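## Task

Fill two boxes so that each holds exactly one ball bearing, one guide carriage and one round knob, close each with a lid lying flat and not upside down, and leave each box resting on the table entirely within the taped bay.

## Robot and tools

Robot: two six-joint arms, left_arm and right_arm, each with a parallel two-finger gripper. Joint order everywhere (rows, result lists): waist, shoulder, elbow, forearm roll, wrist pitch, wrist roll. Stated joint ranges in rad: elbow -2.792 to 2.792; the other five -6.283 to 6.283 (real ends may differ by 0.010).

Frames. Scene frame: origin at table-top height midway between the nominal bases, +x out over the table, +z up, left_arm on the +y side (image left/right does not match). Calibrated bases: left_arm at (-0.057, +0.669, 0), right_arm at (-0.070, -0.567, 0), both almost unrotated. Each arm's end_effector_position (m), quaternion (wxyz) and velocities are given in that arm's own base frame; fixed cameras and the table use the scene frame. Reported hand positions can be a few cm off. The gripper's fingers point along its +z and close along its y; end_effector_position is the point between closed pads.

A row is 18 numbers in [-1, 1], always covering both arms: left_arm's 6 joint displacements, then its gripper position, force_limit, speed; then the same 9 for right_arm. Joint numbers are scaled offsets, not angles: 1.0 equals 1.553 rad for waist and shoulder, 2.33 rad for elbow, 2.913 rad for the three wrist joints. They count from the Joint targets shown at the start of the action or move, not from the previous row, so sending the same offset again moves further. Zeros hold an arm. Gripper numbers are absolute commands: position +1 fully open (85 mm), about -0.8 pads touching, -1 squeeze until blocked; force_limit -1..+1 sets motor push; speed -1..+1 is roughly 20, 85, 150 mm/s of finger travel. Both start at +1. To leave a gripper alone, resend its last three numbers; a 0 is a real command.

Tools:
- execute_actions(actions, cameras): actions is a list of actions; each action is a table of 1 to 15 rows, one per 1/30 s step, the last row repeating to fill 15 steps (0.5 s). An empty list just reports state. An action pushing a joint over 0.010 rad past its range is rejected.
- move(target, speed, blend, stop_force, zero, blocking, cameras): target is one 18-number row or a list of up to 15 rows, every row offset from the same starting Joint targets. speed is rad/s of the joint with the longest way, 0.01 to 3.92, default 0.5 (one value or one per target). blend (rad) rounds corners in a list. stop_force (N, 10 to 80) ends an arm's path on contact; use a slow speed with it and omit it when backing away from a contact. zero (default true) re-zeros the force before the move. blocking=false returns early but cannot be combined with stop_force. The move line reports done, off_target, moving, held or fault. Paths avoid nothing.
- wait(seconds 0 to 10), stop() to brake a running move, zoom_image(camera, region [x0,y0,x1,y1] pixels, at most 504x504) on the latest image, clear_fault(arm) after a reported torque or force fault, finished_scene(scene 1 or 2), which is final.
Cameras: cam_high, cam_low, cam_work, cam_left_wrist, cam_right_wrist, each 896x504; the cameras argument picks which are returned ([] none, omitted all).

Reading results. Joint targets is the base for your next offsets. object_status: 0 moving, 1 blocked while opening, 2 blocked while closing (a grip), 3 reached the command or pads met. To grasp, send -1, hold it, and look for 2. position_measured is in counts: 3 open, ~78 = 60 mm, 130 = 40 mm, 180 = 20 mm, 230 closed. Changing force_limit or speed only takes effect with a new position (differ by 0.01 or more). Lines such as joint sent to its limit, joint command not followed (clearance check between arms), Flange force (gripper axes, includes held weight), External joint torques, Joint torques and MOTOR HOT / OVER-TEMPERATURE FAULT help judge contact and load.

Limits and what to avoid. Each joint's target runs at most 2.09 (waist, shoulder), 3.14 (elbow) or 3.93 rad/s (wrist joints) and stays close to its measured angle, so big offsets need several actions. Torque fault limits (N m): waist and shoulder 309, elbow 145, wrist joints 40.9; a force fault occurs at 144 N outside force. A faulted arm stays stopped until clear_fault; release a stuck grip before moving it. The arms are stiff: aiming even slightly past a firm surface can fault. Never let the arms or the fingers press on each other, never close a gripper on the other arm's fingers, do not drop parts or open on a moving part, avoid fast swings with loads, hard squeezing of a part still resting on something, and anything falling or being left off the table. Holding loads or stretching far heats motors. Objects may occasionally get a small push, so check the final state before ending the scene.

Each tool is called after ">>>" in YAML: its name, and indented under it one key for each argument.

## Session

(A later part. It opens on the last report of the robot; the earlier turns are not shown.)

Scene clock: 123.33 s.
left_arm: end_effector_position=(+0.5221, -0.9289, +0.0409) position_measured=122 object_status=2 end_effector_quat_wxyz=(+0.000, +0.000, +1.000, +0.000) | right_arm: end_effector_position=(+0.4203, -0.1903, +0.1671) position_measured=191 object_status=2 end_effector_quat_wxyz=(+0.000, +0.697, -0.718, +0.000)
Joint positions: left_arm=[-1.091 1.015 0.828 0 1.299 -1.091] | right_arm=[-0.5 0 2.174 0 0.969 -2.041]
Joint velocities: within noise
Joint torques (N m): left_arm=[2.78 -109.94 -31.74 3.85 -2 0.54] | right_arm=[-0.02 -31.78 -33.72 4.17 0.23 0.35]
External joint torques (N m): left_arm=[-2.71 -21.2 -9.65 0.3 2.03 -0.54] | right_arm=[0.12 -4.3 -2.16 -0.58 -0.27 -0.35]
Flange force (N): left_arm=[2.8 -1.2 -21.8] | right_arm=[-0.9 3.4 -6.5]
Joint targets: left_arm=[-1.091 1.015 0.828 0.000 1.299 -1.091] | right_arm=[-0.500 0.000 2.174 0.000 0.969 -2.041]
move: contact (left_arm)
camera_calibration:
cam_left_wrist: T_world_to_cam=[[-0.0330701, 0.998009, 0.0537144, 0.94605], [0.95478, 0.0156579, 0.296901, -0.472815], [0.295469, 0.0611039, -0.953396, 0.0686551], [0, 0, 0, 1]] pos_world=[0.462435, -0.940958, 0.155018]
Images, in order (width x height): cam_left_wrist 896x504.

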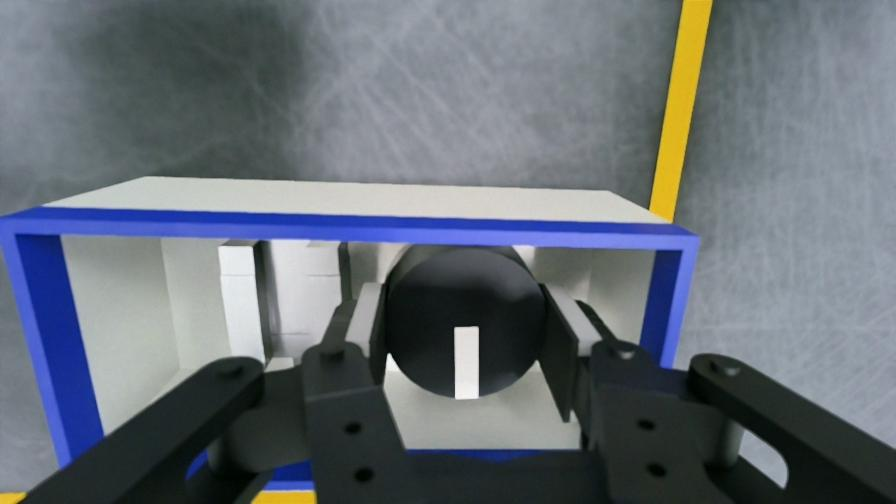

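>>> move:
  target:
    - [0,-0.0004,-0.0003,0,0.0005,0, -1, -0.8, -1, 0,0,0,0,0,0, -1, -0.6, -1]
    - [0,-0.0004,-0.0003,0,0.0005,0, 0.3, -0.8, -1, 0,0,0,0,0,0, -1, -0.6, -1]
    - [0,-0.0288,-0.0350,0,0.0434,0, 0.3, -0.8, -1, 0,0,0,0,0,0, -1, -0.6, -1]
  speed: [0.03, 0.05,0.15]
  cameras: ["cam_left_wrist","cam_low","cam_high"]

>>> zoom_image:
  camera: "cam_low"
  region: [150, 130, 350, 280]

Scene clock: 127.87 s.
left_arm: end_effector_position=(+0.5218, -0.9284, +0.1331) position_measured=91 object_status=3 end_effector_quat_wxyz=(+0.000, +0.000, +1.000, +0.000) | right_arm: end_effector_position=(+0.4203, -0.1903, +0.1671) position_measured=191 object_status=2 end_effector_quat_wxyz=(+0.000, +0.697, -0.718, +0.000)
Joint positions: left_arm=[-1.091 0.97 0.747 0 1.425 -1.091] | right_arm=[-0.5 0 2.174 0 0.969 -2.041]
Joint velocities: within noise
Joint torques (N m): left_arm=[3.22 -128.73 -40.88 4.07 -0.37 0.53] | right_arm=[0.12 -31.99 -33.74 4.14 0.25 0.36]
External joint torques (N m): left_arm=[-3.17 -1.01 -1.66 0.19 0.4 -0.53] | right_arm=[-0.19 -3.61 -2.02 -0.56 -0.29 -0.36]
Flange force (N): left_arm=[0.1 -6.8 -2.8] | right_arm=[0.1 2.9 -5.5]
Joint targets: left_arm=[-1.091 0.970 0.747 0.000 1.425 -1.091] | right_arm=[-0.500 0.000 2.174 0.000 0.969 -2.041]
move: done
camera_calibration:
cam_left_wrist: T_world_to_cam=[[-0.033099, 0.998002, 0.0538098, 0.940573], [0.954779, 0.0156572, 0.296903, -0.499912], [0.295467, 0.0612037, -0.95339, 0.156709], [0, 0, 0, 1]] pos_world=[0.462135, -0.940458, 0.247218]
Images, in order (width x height): cam_high 896x504, cam_low 896x504, cam_left_wrist 896x504.

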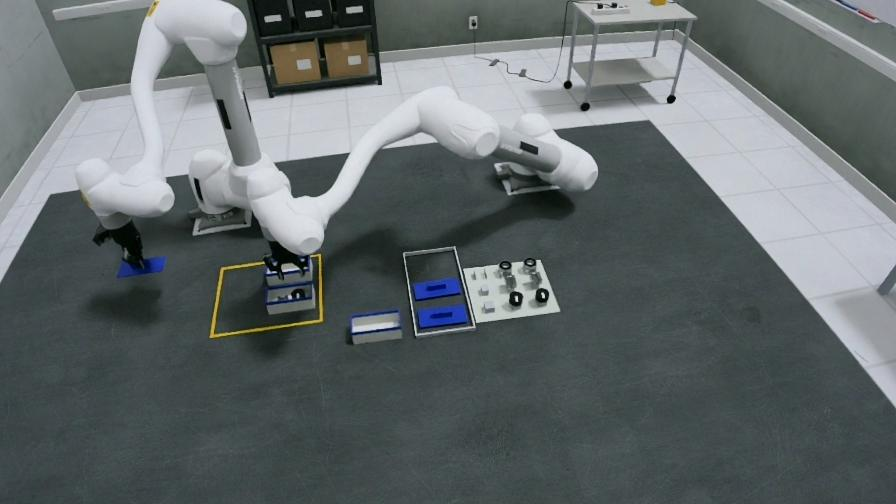

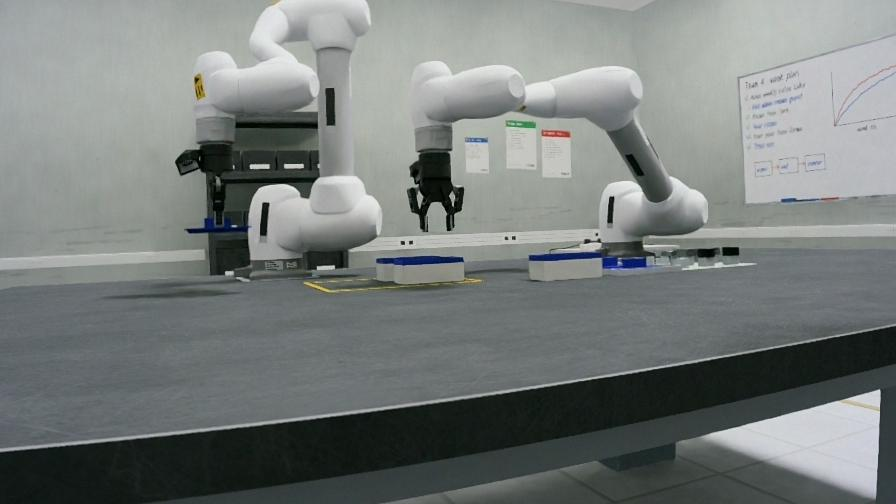

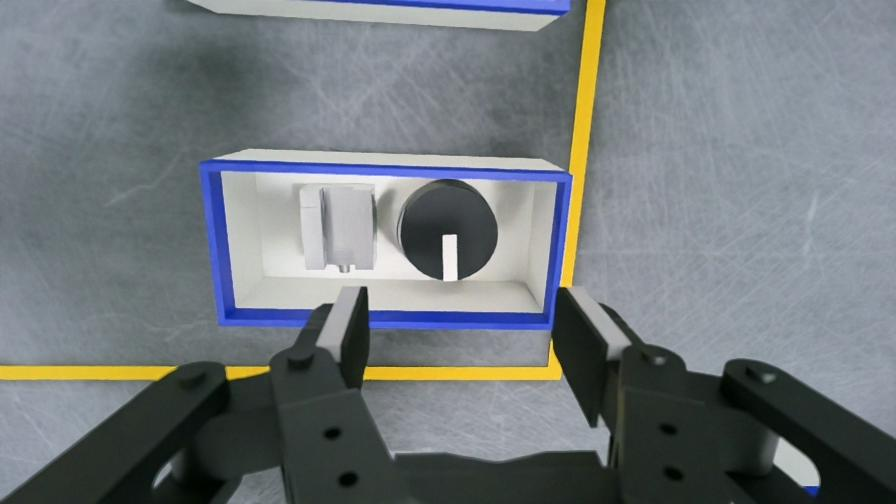

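Scaled by 2.520.

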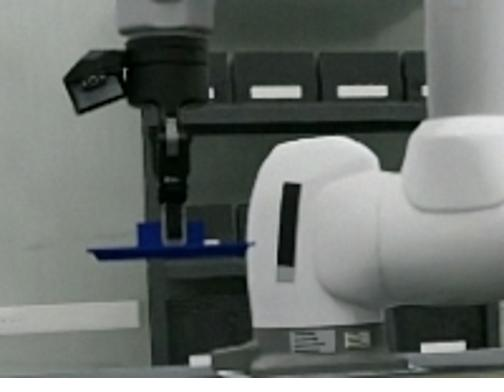

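>>> move:
  target:
    - [0.3907,-0.4711,0.5379,0,-0.1793,0.2083, 0.5, -0.8, -1, 0.175,0.057,-0.029,0,-0.0073,0.0935, -1, -0.6, -1]
    - [0.3907,-0.4144,0.5599,0,-0.2270,0.2083, 0.5, -0.8, -1, 0.5842,0.1906,-0.0964,0,-0.0245,0.3118, -1, -0.6, -1]
  speed: [0.8,0.5]
  blend: [0.02,0]

>>> zoom_image:
  camera: "cam_work"
  region: [240, 170, 380, 290]

>>> zoom_image:
  camera: "cam_right_wrist"
  region: [300, 0, 700, 400]

Scene clock: 138.03 s.
left_arm: end_effector_position=(+0.5342, -0.2420, +0.0477) position_measured=66 object_status=3 end_effector_quat_wxyz=(+0.000, +0.000, +1.000, +0.000) | right_arm: end_effector_position=(+0.5529, +0.2762, +0.1081) position_measured=191 object_status=2 end_effector_quat_wxyz=(+0.001, +0.696, -0.718, +0.000)
Joint positions: left_arm=[-0.484 0.326 2.051 0 0.764 -0.485] | right_arm=[0.408 0.296 1.949 0 0.897 -1.133]
Joint velocities: within noise
Joint torques (N m): left_arm=[3.28 -63.34 -28.29 2.82 -0.34 0.52] | right_arm=[-0.17 -60.06 -31.96 3.92 0.31 0.27]
External joint torques (N m): left_arm=[-3.24 -0.38 -1.56 0.19 0.4 -0.52] | right_arm=[0.17 -4.75 -1.9 -0.53 -0.29 -0.27]
Flange force (N): left_arm=[0.5 -6.8 -2.2] | right_arm=[1.6 2.6 -6.0]
Joint targets: left_arm=[-0.484 0.326 2.051 0.000 0.764 -0.485] | right_arm=[0.408 0.296 1.949 0.000 0.897 -1.132]
move: done
camera_calibration:
cam_left_wrist: T_world_to_cam=[[-0.0334669, 0.998003, 0.0535803, 0.260761], [0.954674, 0.016057, 0.297219, -0.497042], [0.295765, 0.0610987, -0.953305, 0.0294344], [0, 0, 0, 1]] pos_world=[0.474535, -0.254057, 0.161819]
cam_right_wrist: T_world_to_cam=[[-0.999119, -0.0371917, 0.0194287, 0.568277], [-0.0278128, 0.933677, 0.357034, -0.266931], [-0.0314188, 0.356179, -0.933889, 0.138315], [0, 0, 0, 1]] pos_world=[0.564698, 0.221097, 0.213433]

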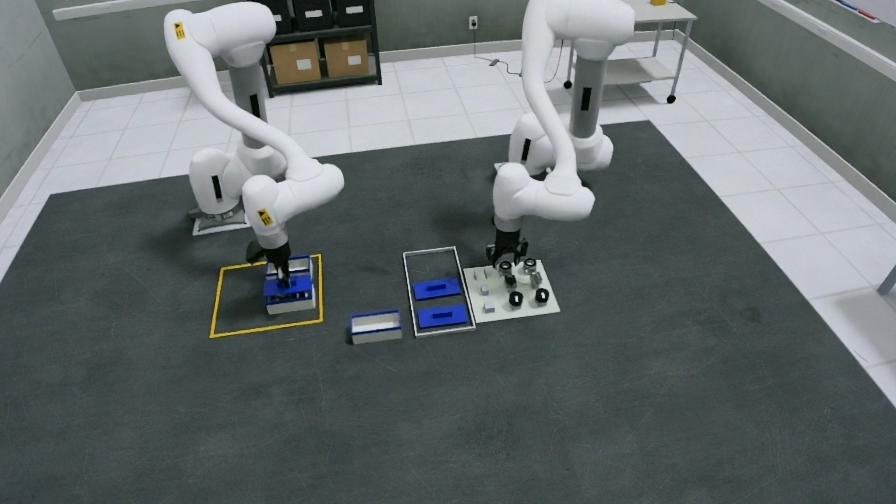

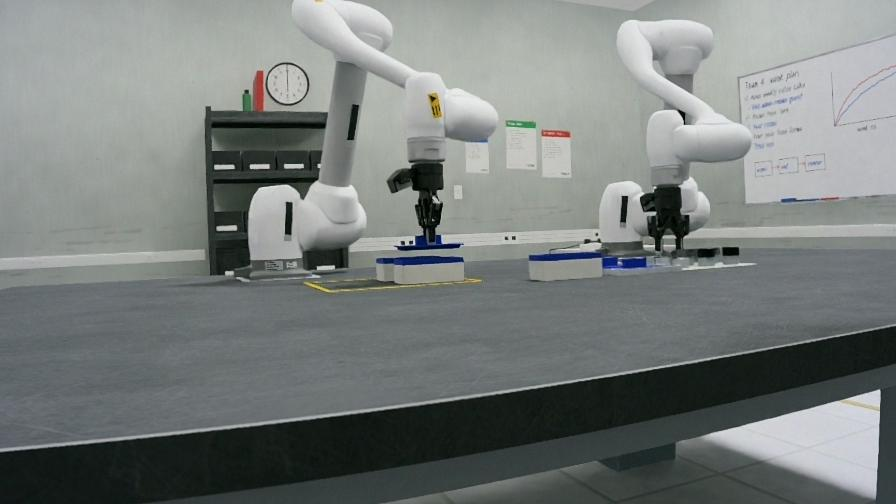

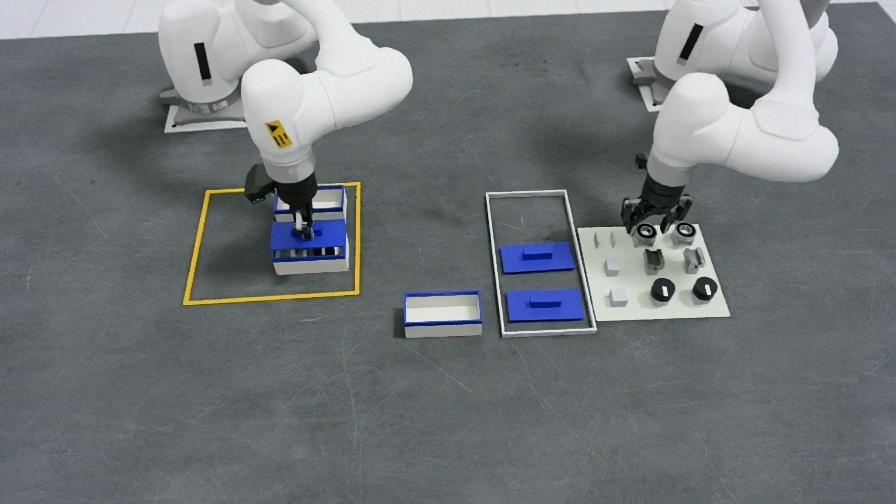

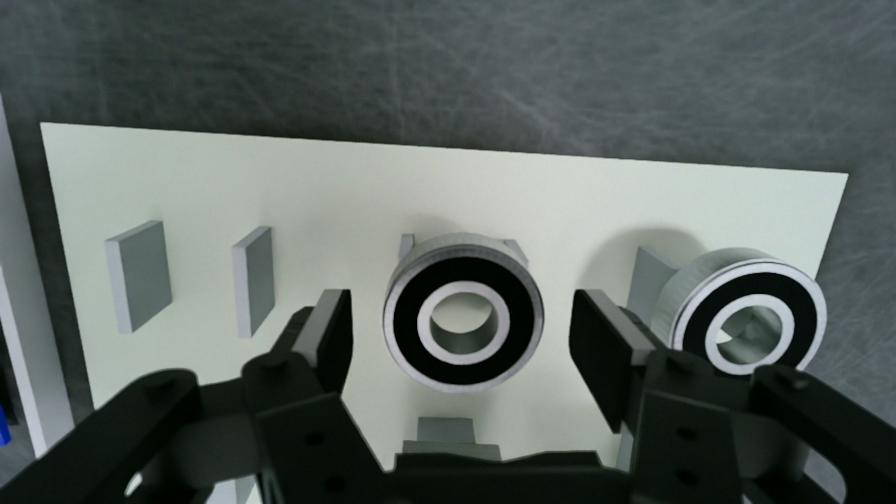

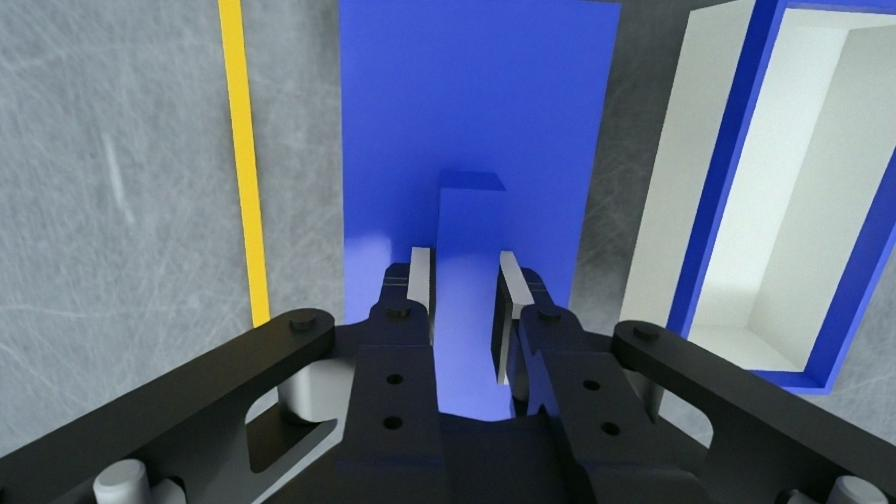

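Scaled by 3.600.

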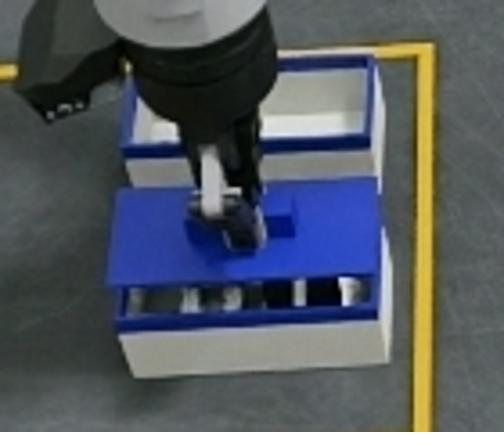

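Scaled by 1.260.

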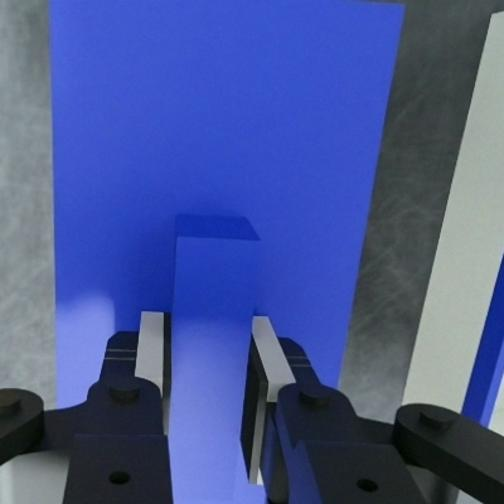

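>>> zoom_image:
  camera: "cam_low"
  region: [360, 210, 500, 300]

>>> zoom_image:
  camera: "cam_work"
  region: [260, 205, 360, 285]

>>> zoom_image:
  camera: "cam_high"
  region: [240, 240, 340, 330]

Scaled by 3.600.

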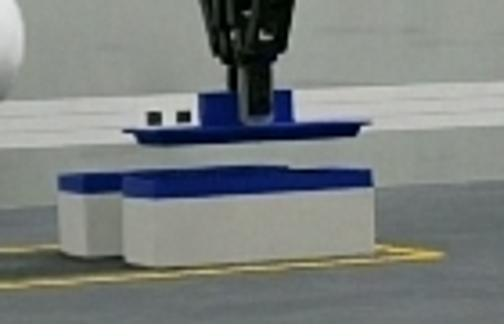

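Scaled by 5.040.

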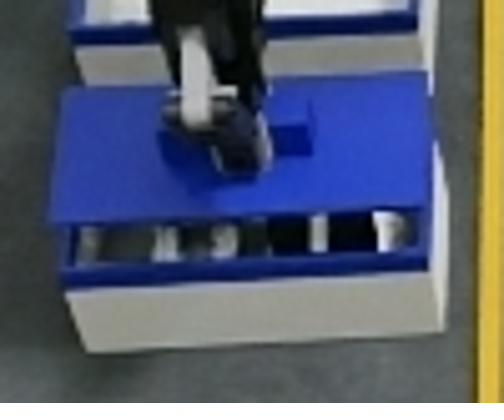

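Scaled by 5.040.

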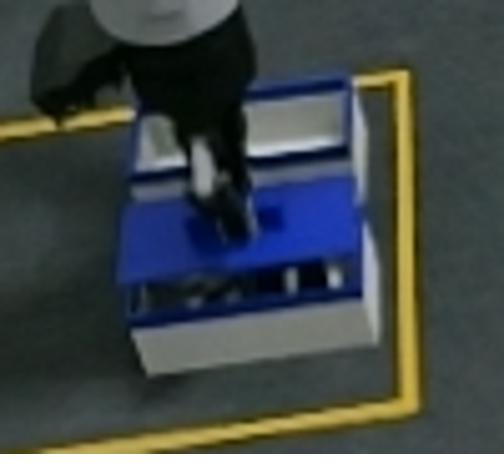

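>>> move:
  target: [0,0,0,0,0,0, -1, -0.8, -1, -0.0032,0.0154,0.0083,0,-0.0149,-0.0017, -1, -0.6, -1]
  speed: 0.06
  cameras: ["cam_work","cam_high"]

>>> zoom_image:
  camera: "cam_work"
  region: [260, 205, 360, 285]

>>> zoom_image:
  camera: "cam_high"
  region: [240, 240, 340, 330]

Scene clock: 142.97 s.
left_arm: end_effector_position=(+0.5342, -0.2420, +0.0477) position_measured=116 object_status=0 end_effector_quat_wxyz=(+0.000, +0.000, +1.000, +0.000) | right_arm: end_effector_position=(+0.5531, +0.2730, +0.0850) position_measured=191 object_status=2 end_effector_quat_wxyz=(+0.000, +0.696, -0.718, +0.000)
Joint positions: left_arm=[-0.484 0.326 2.051 0 0.764 -0.485] | right_arm=[0.403 0.32 1.969 0 0.854 -1.137]
Joint velocities: within noise
Joint torques (N m): left_arm=[3.46 -57.9 -25.83 2.84 -0.71 0.53] | right_arm=[-0.09 -61.2 -30.74 3.85 0.29 0.38]
External joint torques (N m): left_arm=[-3.42 -6.01 -4.1 0.19 0.76 -0.53] | right_arm=[0.06 -4.93 -1.88 -0.59 -0.27 -0.38]
Flange force (N): left_arm=[2.5 -6.3 -11.8] | right_arm=[1.9 2.5 -6.5]
Joint targets: left_arm=[-0.484 0.326 2.051 0.000 0.764 -0.485] | right_arm=[0.403 0.320 1.969 0.000 0.854 -1.137]
move: done
Images, in order (width x height): cam_high 896x504, cam_work 896x504.

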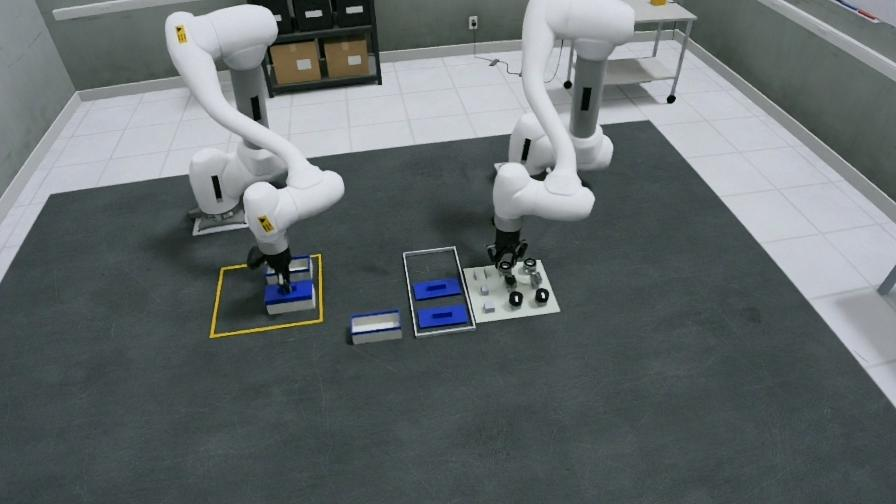

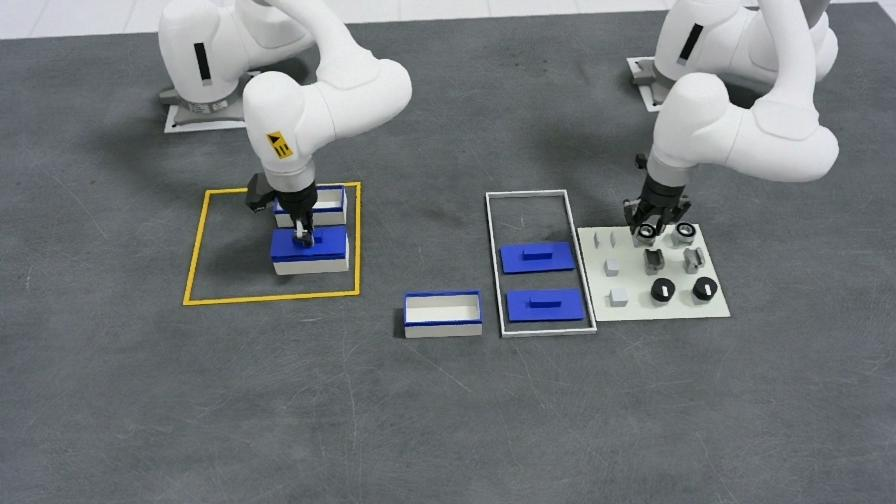

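Scaled by 5.040.

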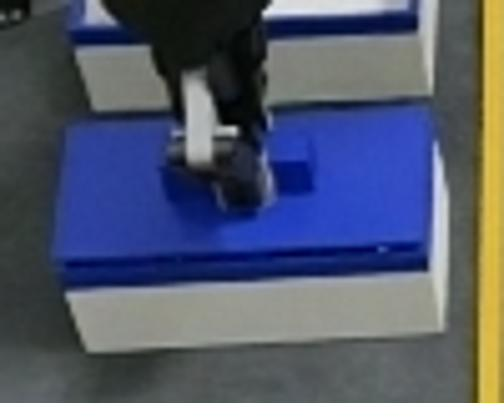

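Scaled by 5.040.

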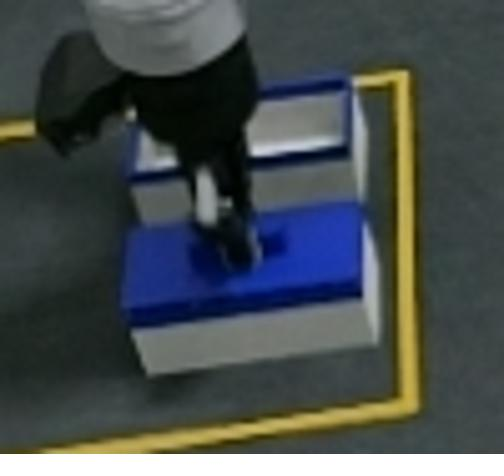

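>>> move:
  target: [0,0,0,0,0,0, -1, -0.8, -1, 0,0.0142,0.0055,0,-0.0119,0, -1, -0.6, -1]
  speed: 0.02
  stop_force: 12
  cameras: ["cam_work","cam_low"]

>>> zoom_image:
  camera: "cam_work"
  region: [260, 205, 360, 285]

>>> zoom_image:
  camera: "cam_low"
  region: [360, 210, 500, 300]

Scene clock: 144.73 s.
left_arm: end_effector_position=(+0.5342, -0.2420, +0.0477) position_measured=116 object_status=2 end_effector_quat_wxyz=(+0.000, +0.000, +1.000, +0.000) | right_arm: end_effector_position=(+0.5531, +0.2730, +0.0791) position_measured=191 object_status=2 end_effector_quat_wxyz=(+0.000, +0.696, -0.718, +0.000)
Joint positions: left_arm=[-0.484 0.326 2.051 0 0.764 -0.485] | right_arm=[0.403 0.327 1.973 0 0.843 -1.137]
Joint velocities: within noise
Joint torques (N m): left_arm=[2.74 -57.93 -26 2.86 -0.7 0.52] | right_arm=[0.82 -39.93 -21.55 4.19 -2.04 0.4]
External joint torques (N m): left_arm=[-2.73 -5.78 -3.76 0.15 0.76 -0.52] | right_arm=[-0.86 -26.37 -10.76 -0.96 2.06 -0.4]
Flange force (N): left_arm=[2.2 -5.1 -11.3] | right_arm=[7.7 10.2 -41.8]
Joint targets: left_arm=[-0.484 0.326 2.051 0.000 0.764 -0.485] | right_arm=[0.403 0.327 1.973 0.000 0.843 -1.137]
move: contact (right_arm); right_arm: the wrist pitch is farthest, 0.024 rad from its target
Images, in order (width x height): cam_low 896x504, cam_work 896x504.

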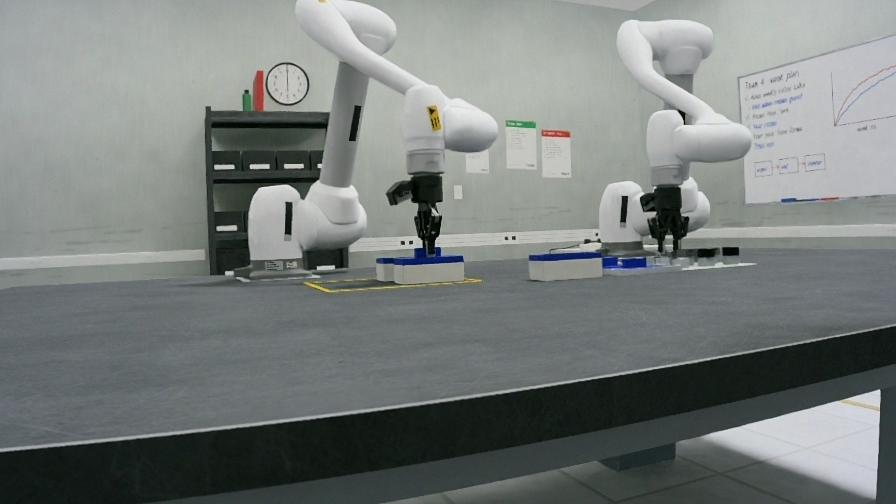

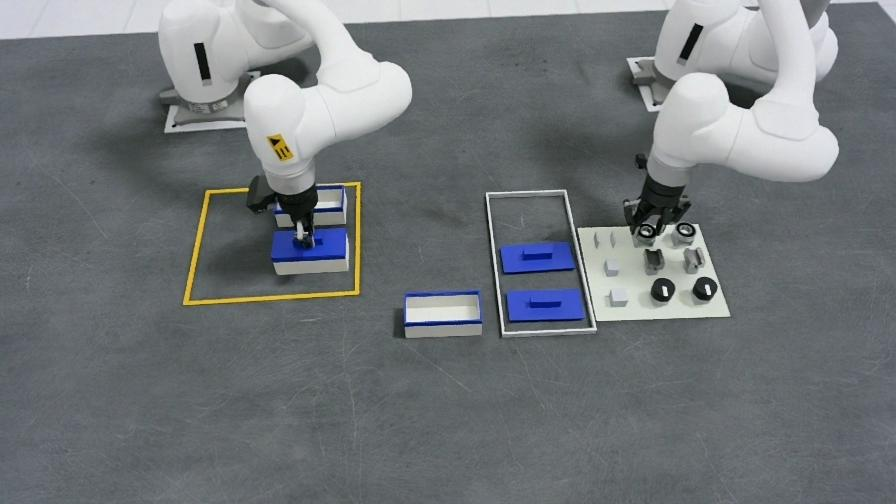

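Scaled by 5.040.

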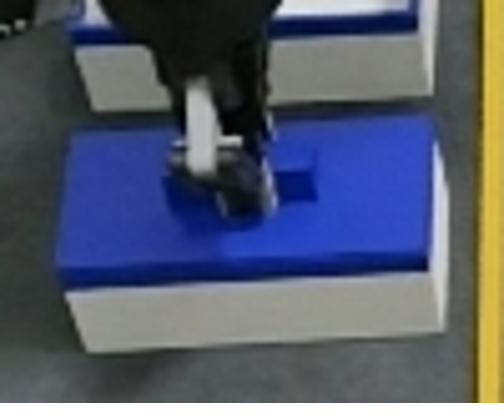

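Scaled by 3.600.

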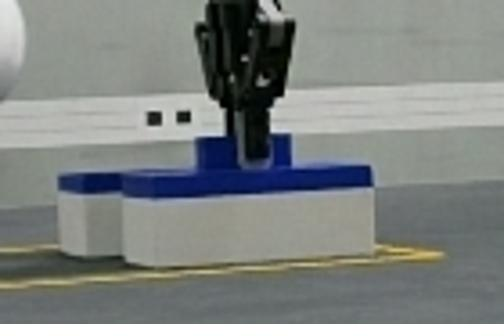

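>>> zoom_image:
  camera: "cam_low"
  region: [385, 235, 475, 290]

>>> zoom_image:
  camera: "cam_work"
  region: [265, 220, 355, 280]

Scaled by 5.600.

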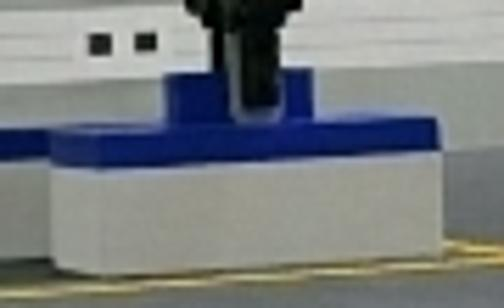

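Scaled by 5.600.

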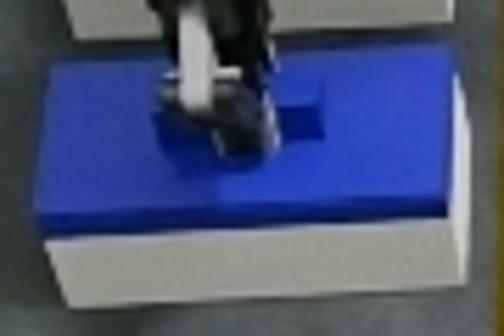

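>>> move:
  target:
    - [0,0,0,0,0,0, -1, -0.8, -1, 0,-0.00097,-0.0004,0,0.0008,0, -1, -0.6, -1]
    - [0,0,0,0,0,0, -1, -0.8, -1, 0,-0.00097,-0.0004,0,0.0008,0, 0, -0.6, -1]
    - [0,-0.0567,-0.0220,0,0.0478,0, -1, -0.8, -1, 0,-0.0361,-0.0166,0,0.0320,0, 0, -0.6, -1]
  speed: [0.03, 0.05,0.15]

>>> zoom_image:
  camera: "cam_low"
  region: [385, 235, 475, 290]

>>> zoom_image:
  camera: "cam_work"
  region: [265, 200, 365, 280]

>>> zoom_image:
  camera: "cam_right_wrist"
  region: [250, 0, 700, 450]

Scene clock: 151.10 s.
left_arm: end_effector_position=(+0.5342, -0.2420, +0.1205) position_measured=116 object_status=2 end_effector_quat_wxyz=(+0.000, +0.000, +1.000, +0.000) | right_arm: end_effector_position=(+0.5537, +0.2733, +0.1305) position_measured=128 object_status=3 end_effector_quat_wxyz=(+0.000, +0.696, -0.718, +0.000)
Joint positions: left_arm=[-0.484 0.238 2 0 0.903 -0.485] | right_arm=[0.403 0.271 1.934 0 0.936 -1.137]
Joint velocities: within noise
Joint torques (N m): left_arm=[3.41 -59.67 -33.08 3.21 -0.51 0.49] | right_arm=[0.05 -58.55 -32.51 4.06 0.55 0.35]
External joint torques (N m): left_arm=[-3.32 0.56 -0.84 0.22 0.57 -0.49] | right_arm=[-0.09 -4.51 -2.38 -0.56 -0.53 -0.35]
Flange force (N): left_arm=[0.7 -6.8 -1.2] | right_arm=[1.6 1.5 -5.6]
Joint targets: left_arm=[-0.484 0.238 2.000 0.000 0.903 -0.485] | right_arm=[0.403 0.271 1.934 0.000 0.936 -1.137]
move: done
camera_calibration:
cam_left_wrist: T_world_to_cam=[[-0.0334406, 0.998009, 0.053481, 0.256869], [0.954646, 0.0160555, 0.297309, -0.518592], [0.295858, 0.0609976, -0.953282, 0.0987899], [0, 0, 0, 1]] pos_world=[0.474434, -0.254057, 0.234619]
cam_right_wrist: T_world_to_cam=[[-0.999152, -0.0371868, 0.0176941, 0.568666], [-0.0284058, 0.93341, 0.357684, -0.271788], [-0.029817, 0.356878, -0.933675, 0.159251], [0, 0, 0, 1]] pos_world=[0.565212, 0.218004, 0.235841]

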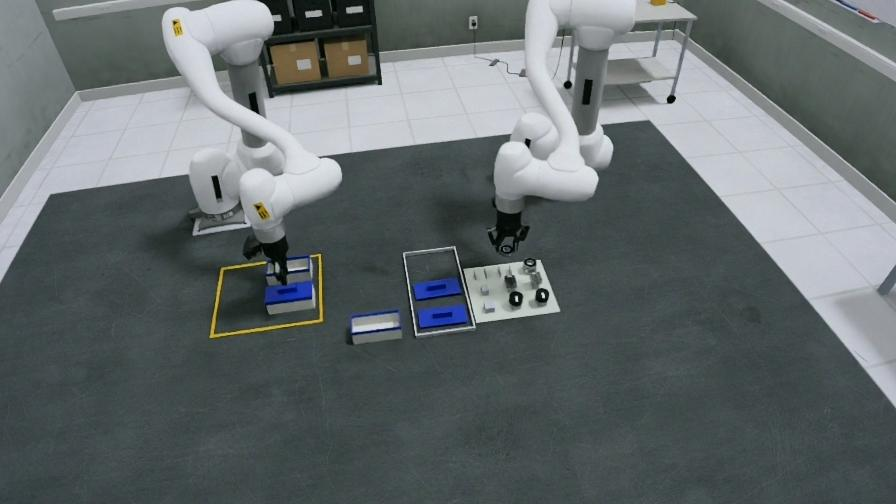

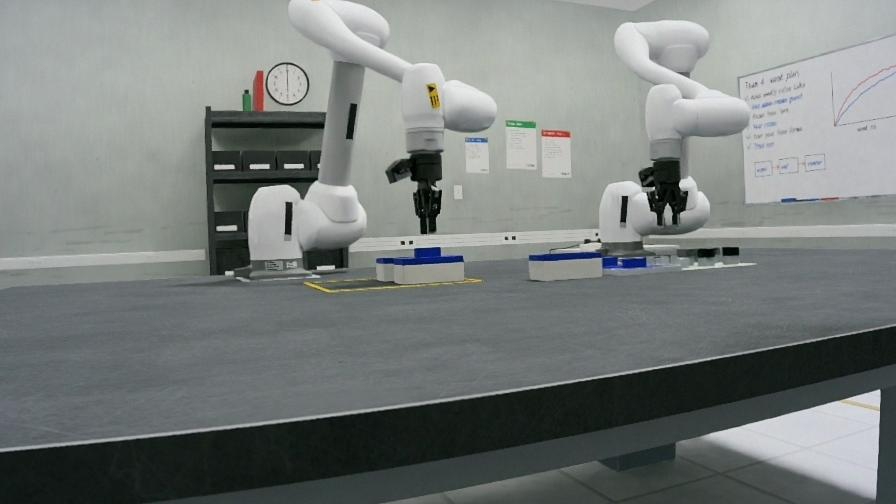

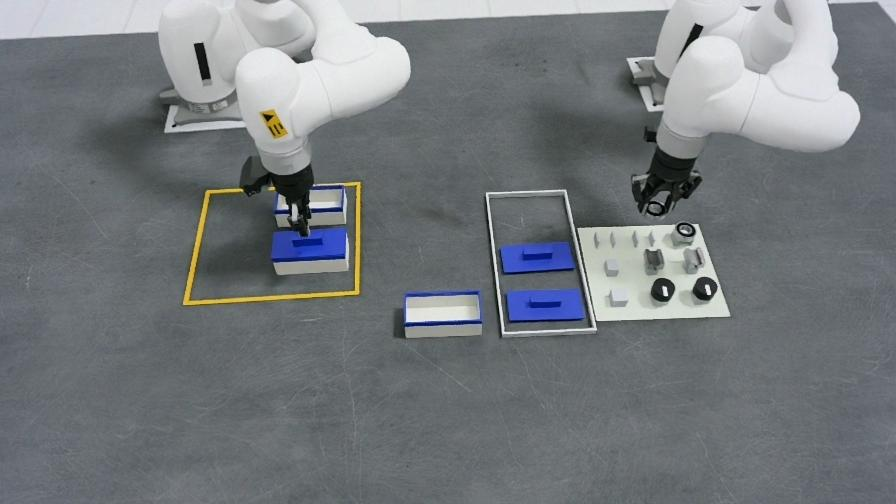

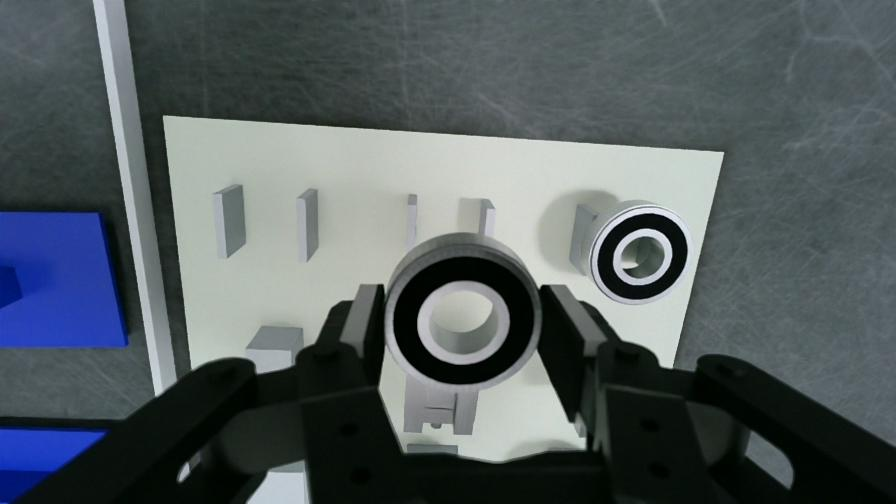

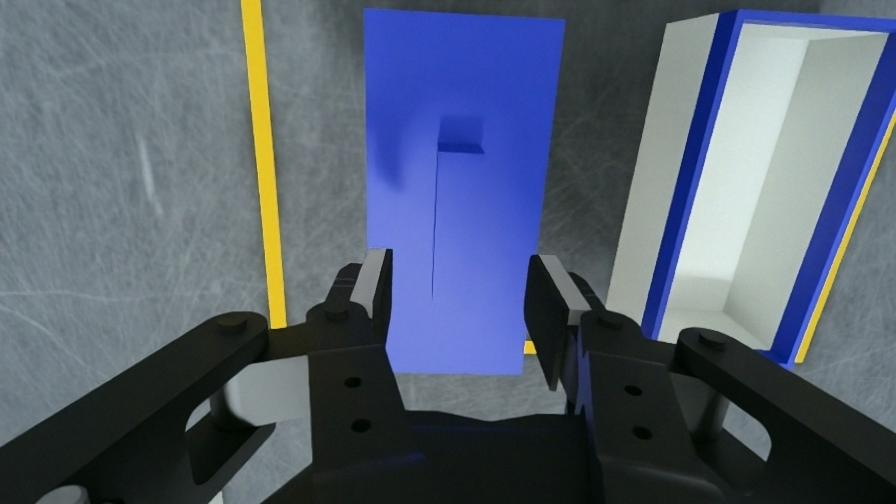

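Scaled by 5.600.

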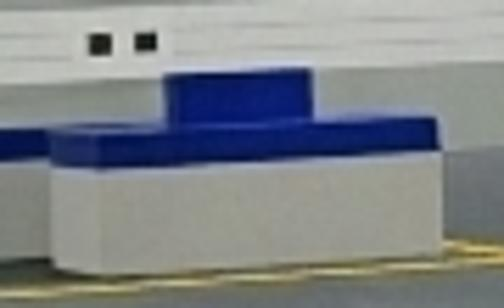

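Scaled by 5.040.

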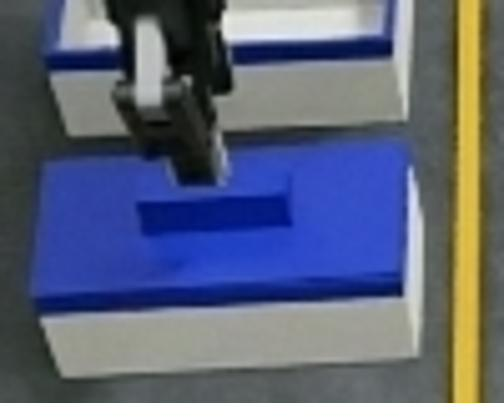

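Scaled by 1.120.

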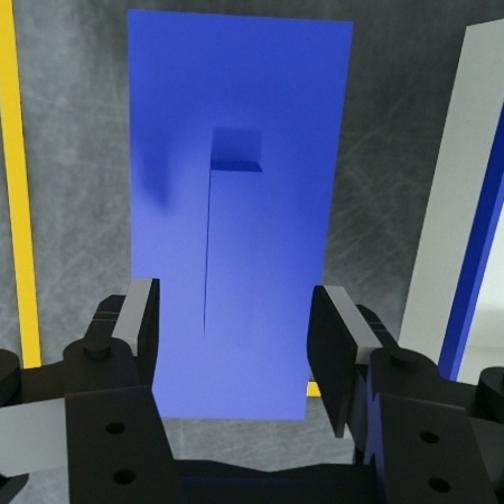

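>>> move:
  target:
    - [-0.06,0.054,-0.0605,0,0.0196,-0.0316, -1, -0.8, -1, -0.38,-0.114,0.0671,0,0.0073,-0.2028, 0, -0.6, -1]
    - [-0.4678,0.4198,-0.4705,0,0.1525,-0.2460, -1, -0.8, -1, -0.5815,-0.1745,0.1027,0,0.0111,-0.3103, 0, -0.6, -1]
  speed: [0.7,0.8]
  blend: [0.1,0]
  cameras: ["cam_left_wrist","cam_work","cam_low"]

>>> zoom_image:
  camera: "cam_left_wrist"
  region: [150, 60, 650, 460]

Scene clock: 155.60 s.
left_arm: end_effector_position=(+0.3942, -0.9491, +0.1303) position_measured=116 object_status=2 end_effector_quat_wxyz=(+0.000, +0.005, +1.000, +0.000) | right_arm: end_effector_position=(+0.4205, -0.1909, +0.1675) position_measured=128 object_status=3 end_effector_quat_wxyz=(+0.000, +0.696, -0.718, +0.000)
Joint positions: left_arm=[-1.211 0.89 0.904 0 1.347 -1.201] | right_arm=[-0.501 0 2.173 0 0.969 -2.041]
Joint velocities: within noise
Joint torques (N m): left_arm=[1.64 -125.66 -40.81 3.99 -0.47 0.55] | right_arm=[0.26 -31.25 -33.45 4.17 0.25 0.36]
External joint torques (N m): left_arm=[-1.48 0.87 -1.4 0.23 0.48 -0.55] | right_arm=[-0.26 -4.4 -2.29 -0.6 -0.3 -0.36]
Flange force (N): left_arm=[-1.2 -8.0 -1.7] | right_arm=[-0.1 3.8 -6.7]
Joint targets: left_arm=[-1.211 0.891 0.904 0.000 1.347 -1.201] | right_arm=[-0.501 0.000 2.173 0.000 0.969 -2.041]
move: done
camera_calibration:
cam_left_wrist: T_world_to_cam=[[-0.023324, 0.9983, 0.053415, 0.953675], [0.954834, 0.00641335, 0.297071, -0.385703], [0.296224, 0.0579314, -0.95336, 0.189727], [0, 0, 0, 1]] pos_world=[0.334324, -0.960572, 0.244519]
Images, in order (width x height): cam_low 896x504, cam_work 896x504, cam_left_wrist 896x504.

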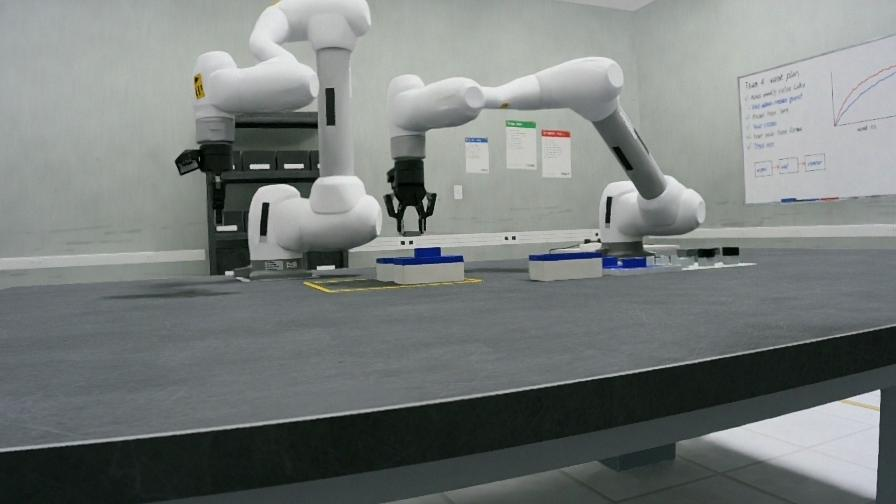

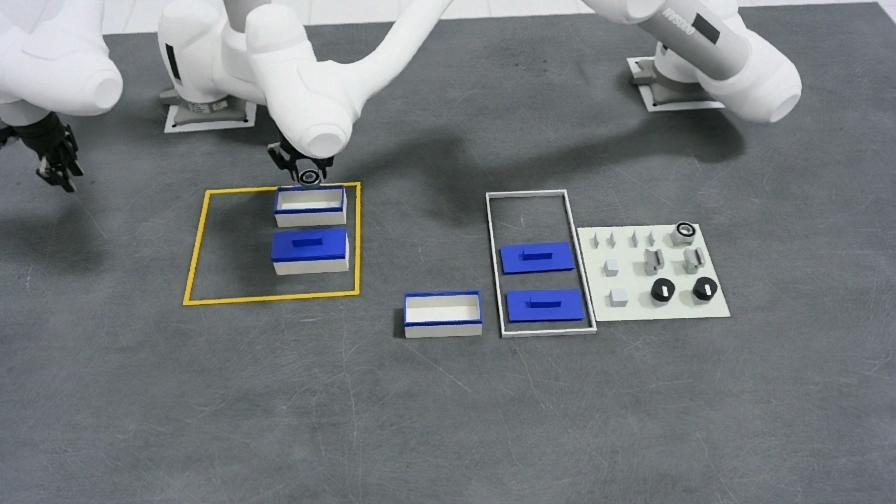

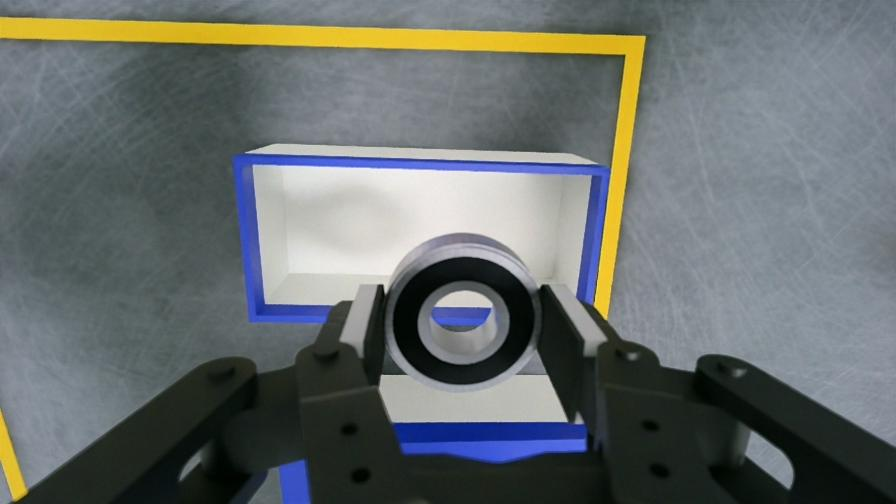

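Scaled by 1.008.

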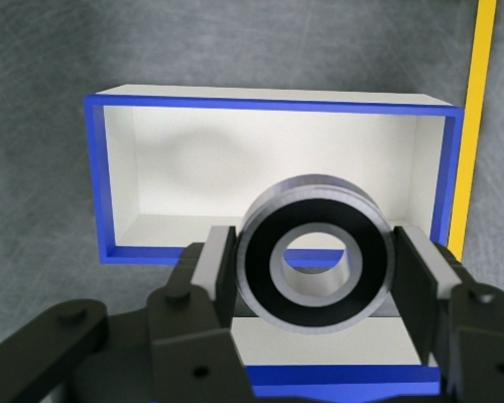

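>>> move:
  target:
    - [0,0.0346,0.0318,0,-0.0439,0, -1, -0.8, -1, 0,0,0,0,0,0, 0, -0.6, -1]
    - [0,0.0403,0.0350,0,-0.0495,0, -1, -0.8, -1, 0,0,0,0,0,0, 0, -0.6, -1]
  speed: [0.14,0.01]
  stop_force: 12
  cameras: ["cam_left_wrist"]

Scene clock: 159.57 s.
left_arm: end_effector_position=(+0.3941, -0.9493, +0.0264) position_measured=116 object_status=2 end_effector_quat_wxyz=(+0.000, +0.005, +1.000, +0.000) | right_arm: end_effector_position=(+0.4205, -0.1909, +0.1676) position_measured=128 object_status=3 end_effector_quat_wxyz=(+0.000, +0.696, -0.718, +0.000)
Joint positions: left_arm=[-1.211 0.95 0.983 0 1.208 -1.201] | right_arm=[-0.501 0 2.173 0 0.969 -2.041]
Joint velocities: within noise
Joint torques (N m): left_arm=[3.17 -108.01 -31.41 3.79 -1.6 0.49] | right_arm=[0.2 -31.54 -33.52 4.18 0.24 0.35]
External joint torques (N m): left_arm=[-3.11 -18.98 -9.14 0.27 1.6 -0.49] | right_arm=[-0.15 -4.23 -2.21 -0.6 -0.28 -0.35]
Flange force (N): left_arm=[2.9 -2.2 -20.2] | right_arm=[-0.3 3.5 -6.4]
Joint targets: left_arm=[-1.211 0.950 0.983 0.000 1.208 -1.201] | right_arm=[-0.501 0.000 2.173 0.000 0.969 -2.041]
move: contact (left_arm); path passed 1 of 2 targets
camera_calibration:
cam_left_wrist: T_world_to_cam=[[-0.0231721, 0.998312, 0.0532527, 0.959306], [0.954808, 0.00631109, 0.297157, -0.354842], [0.296319, 0.0577319, -0.953342, 0.0904826], [0, 0, 0, 1]] pos_world=[0.334224, -0.960672, 0.140619]
Images, in order (width x height): cam_left_wrist 896x504.

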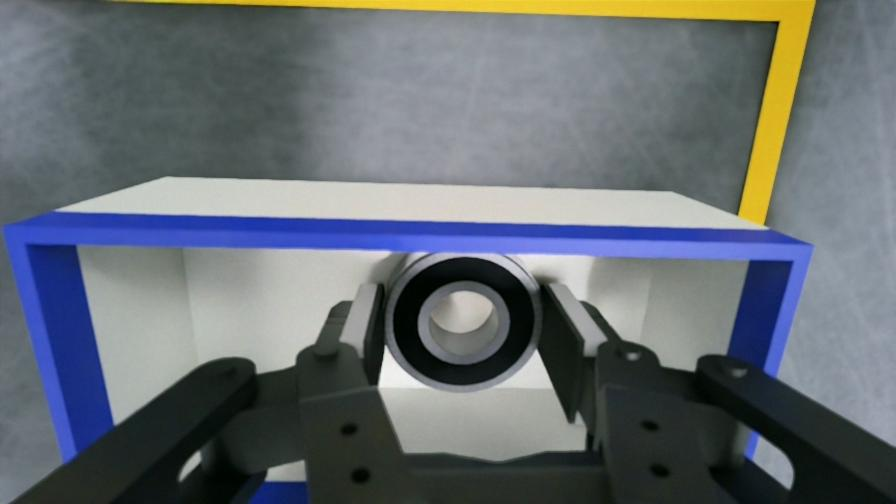

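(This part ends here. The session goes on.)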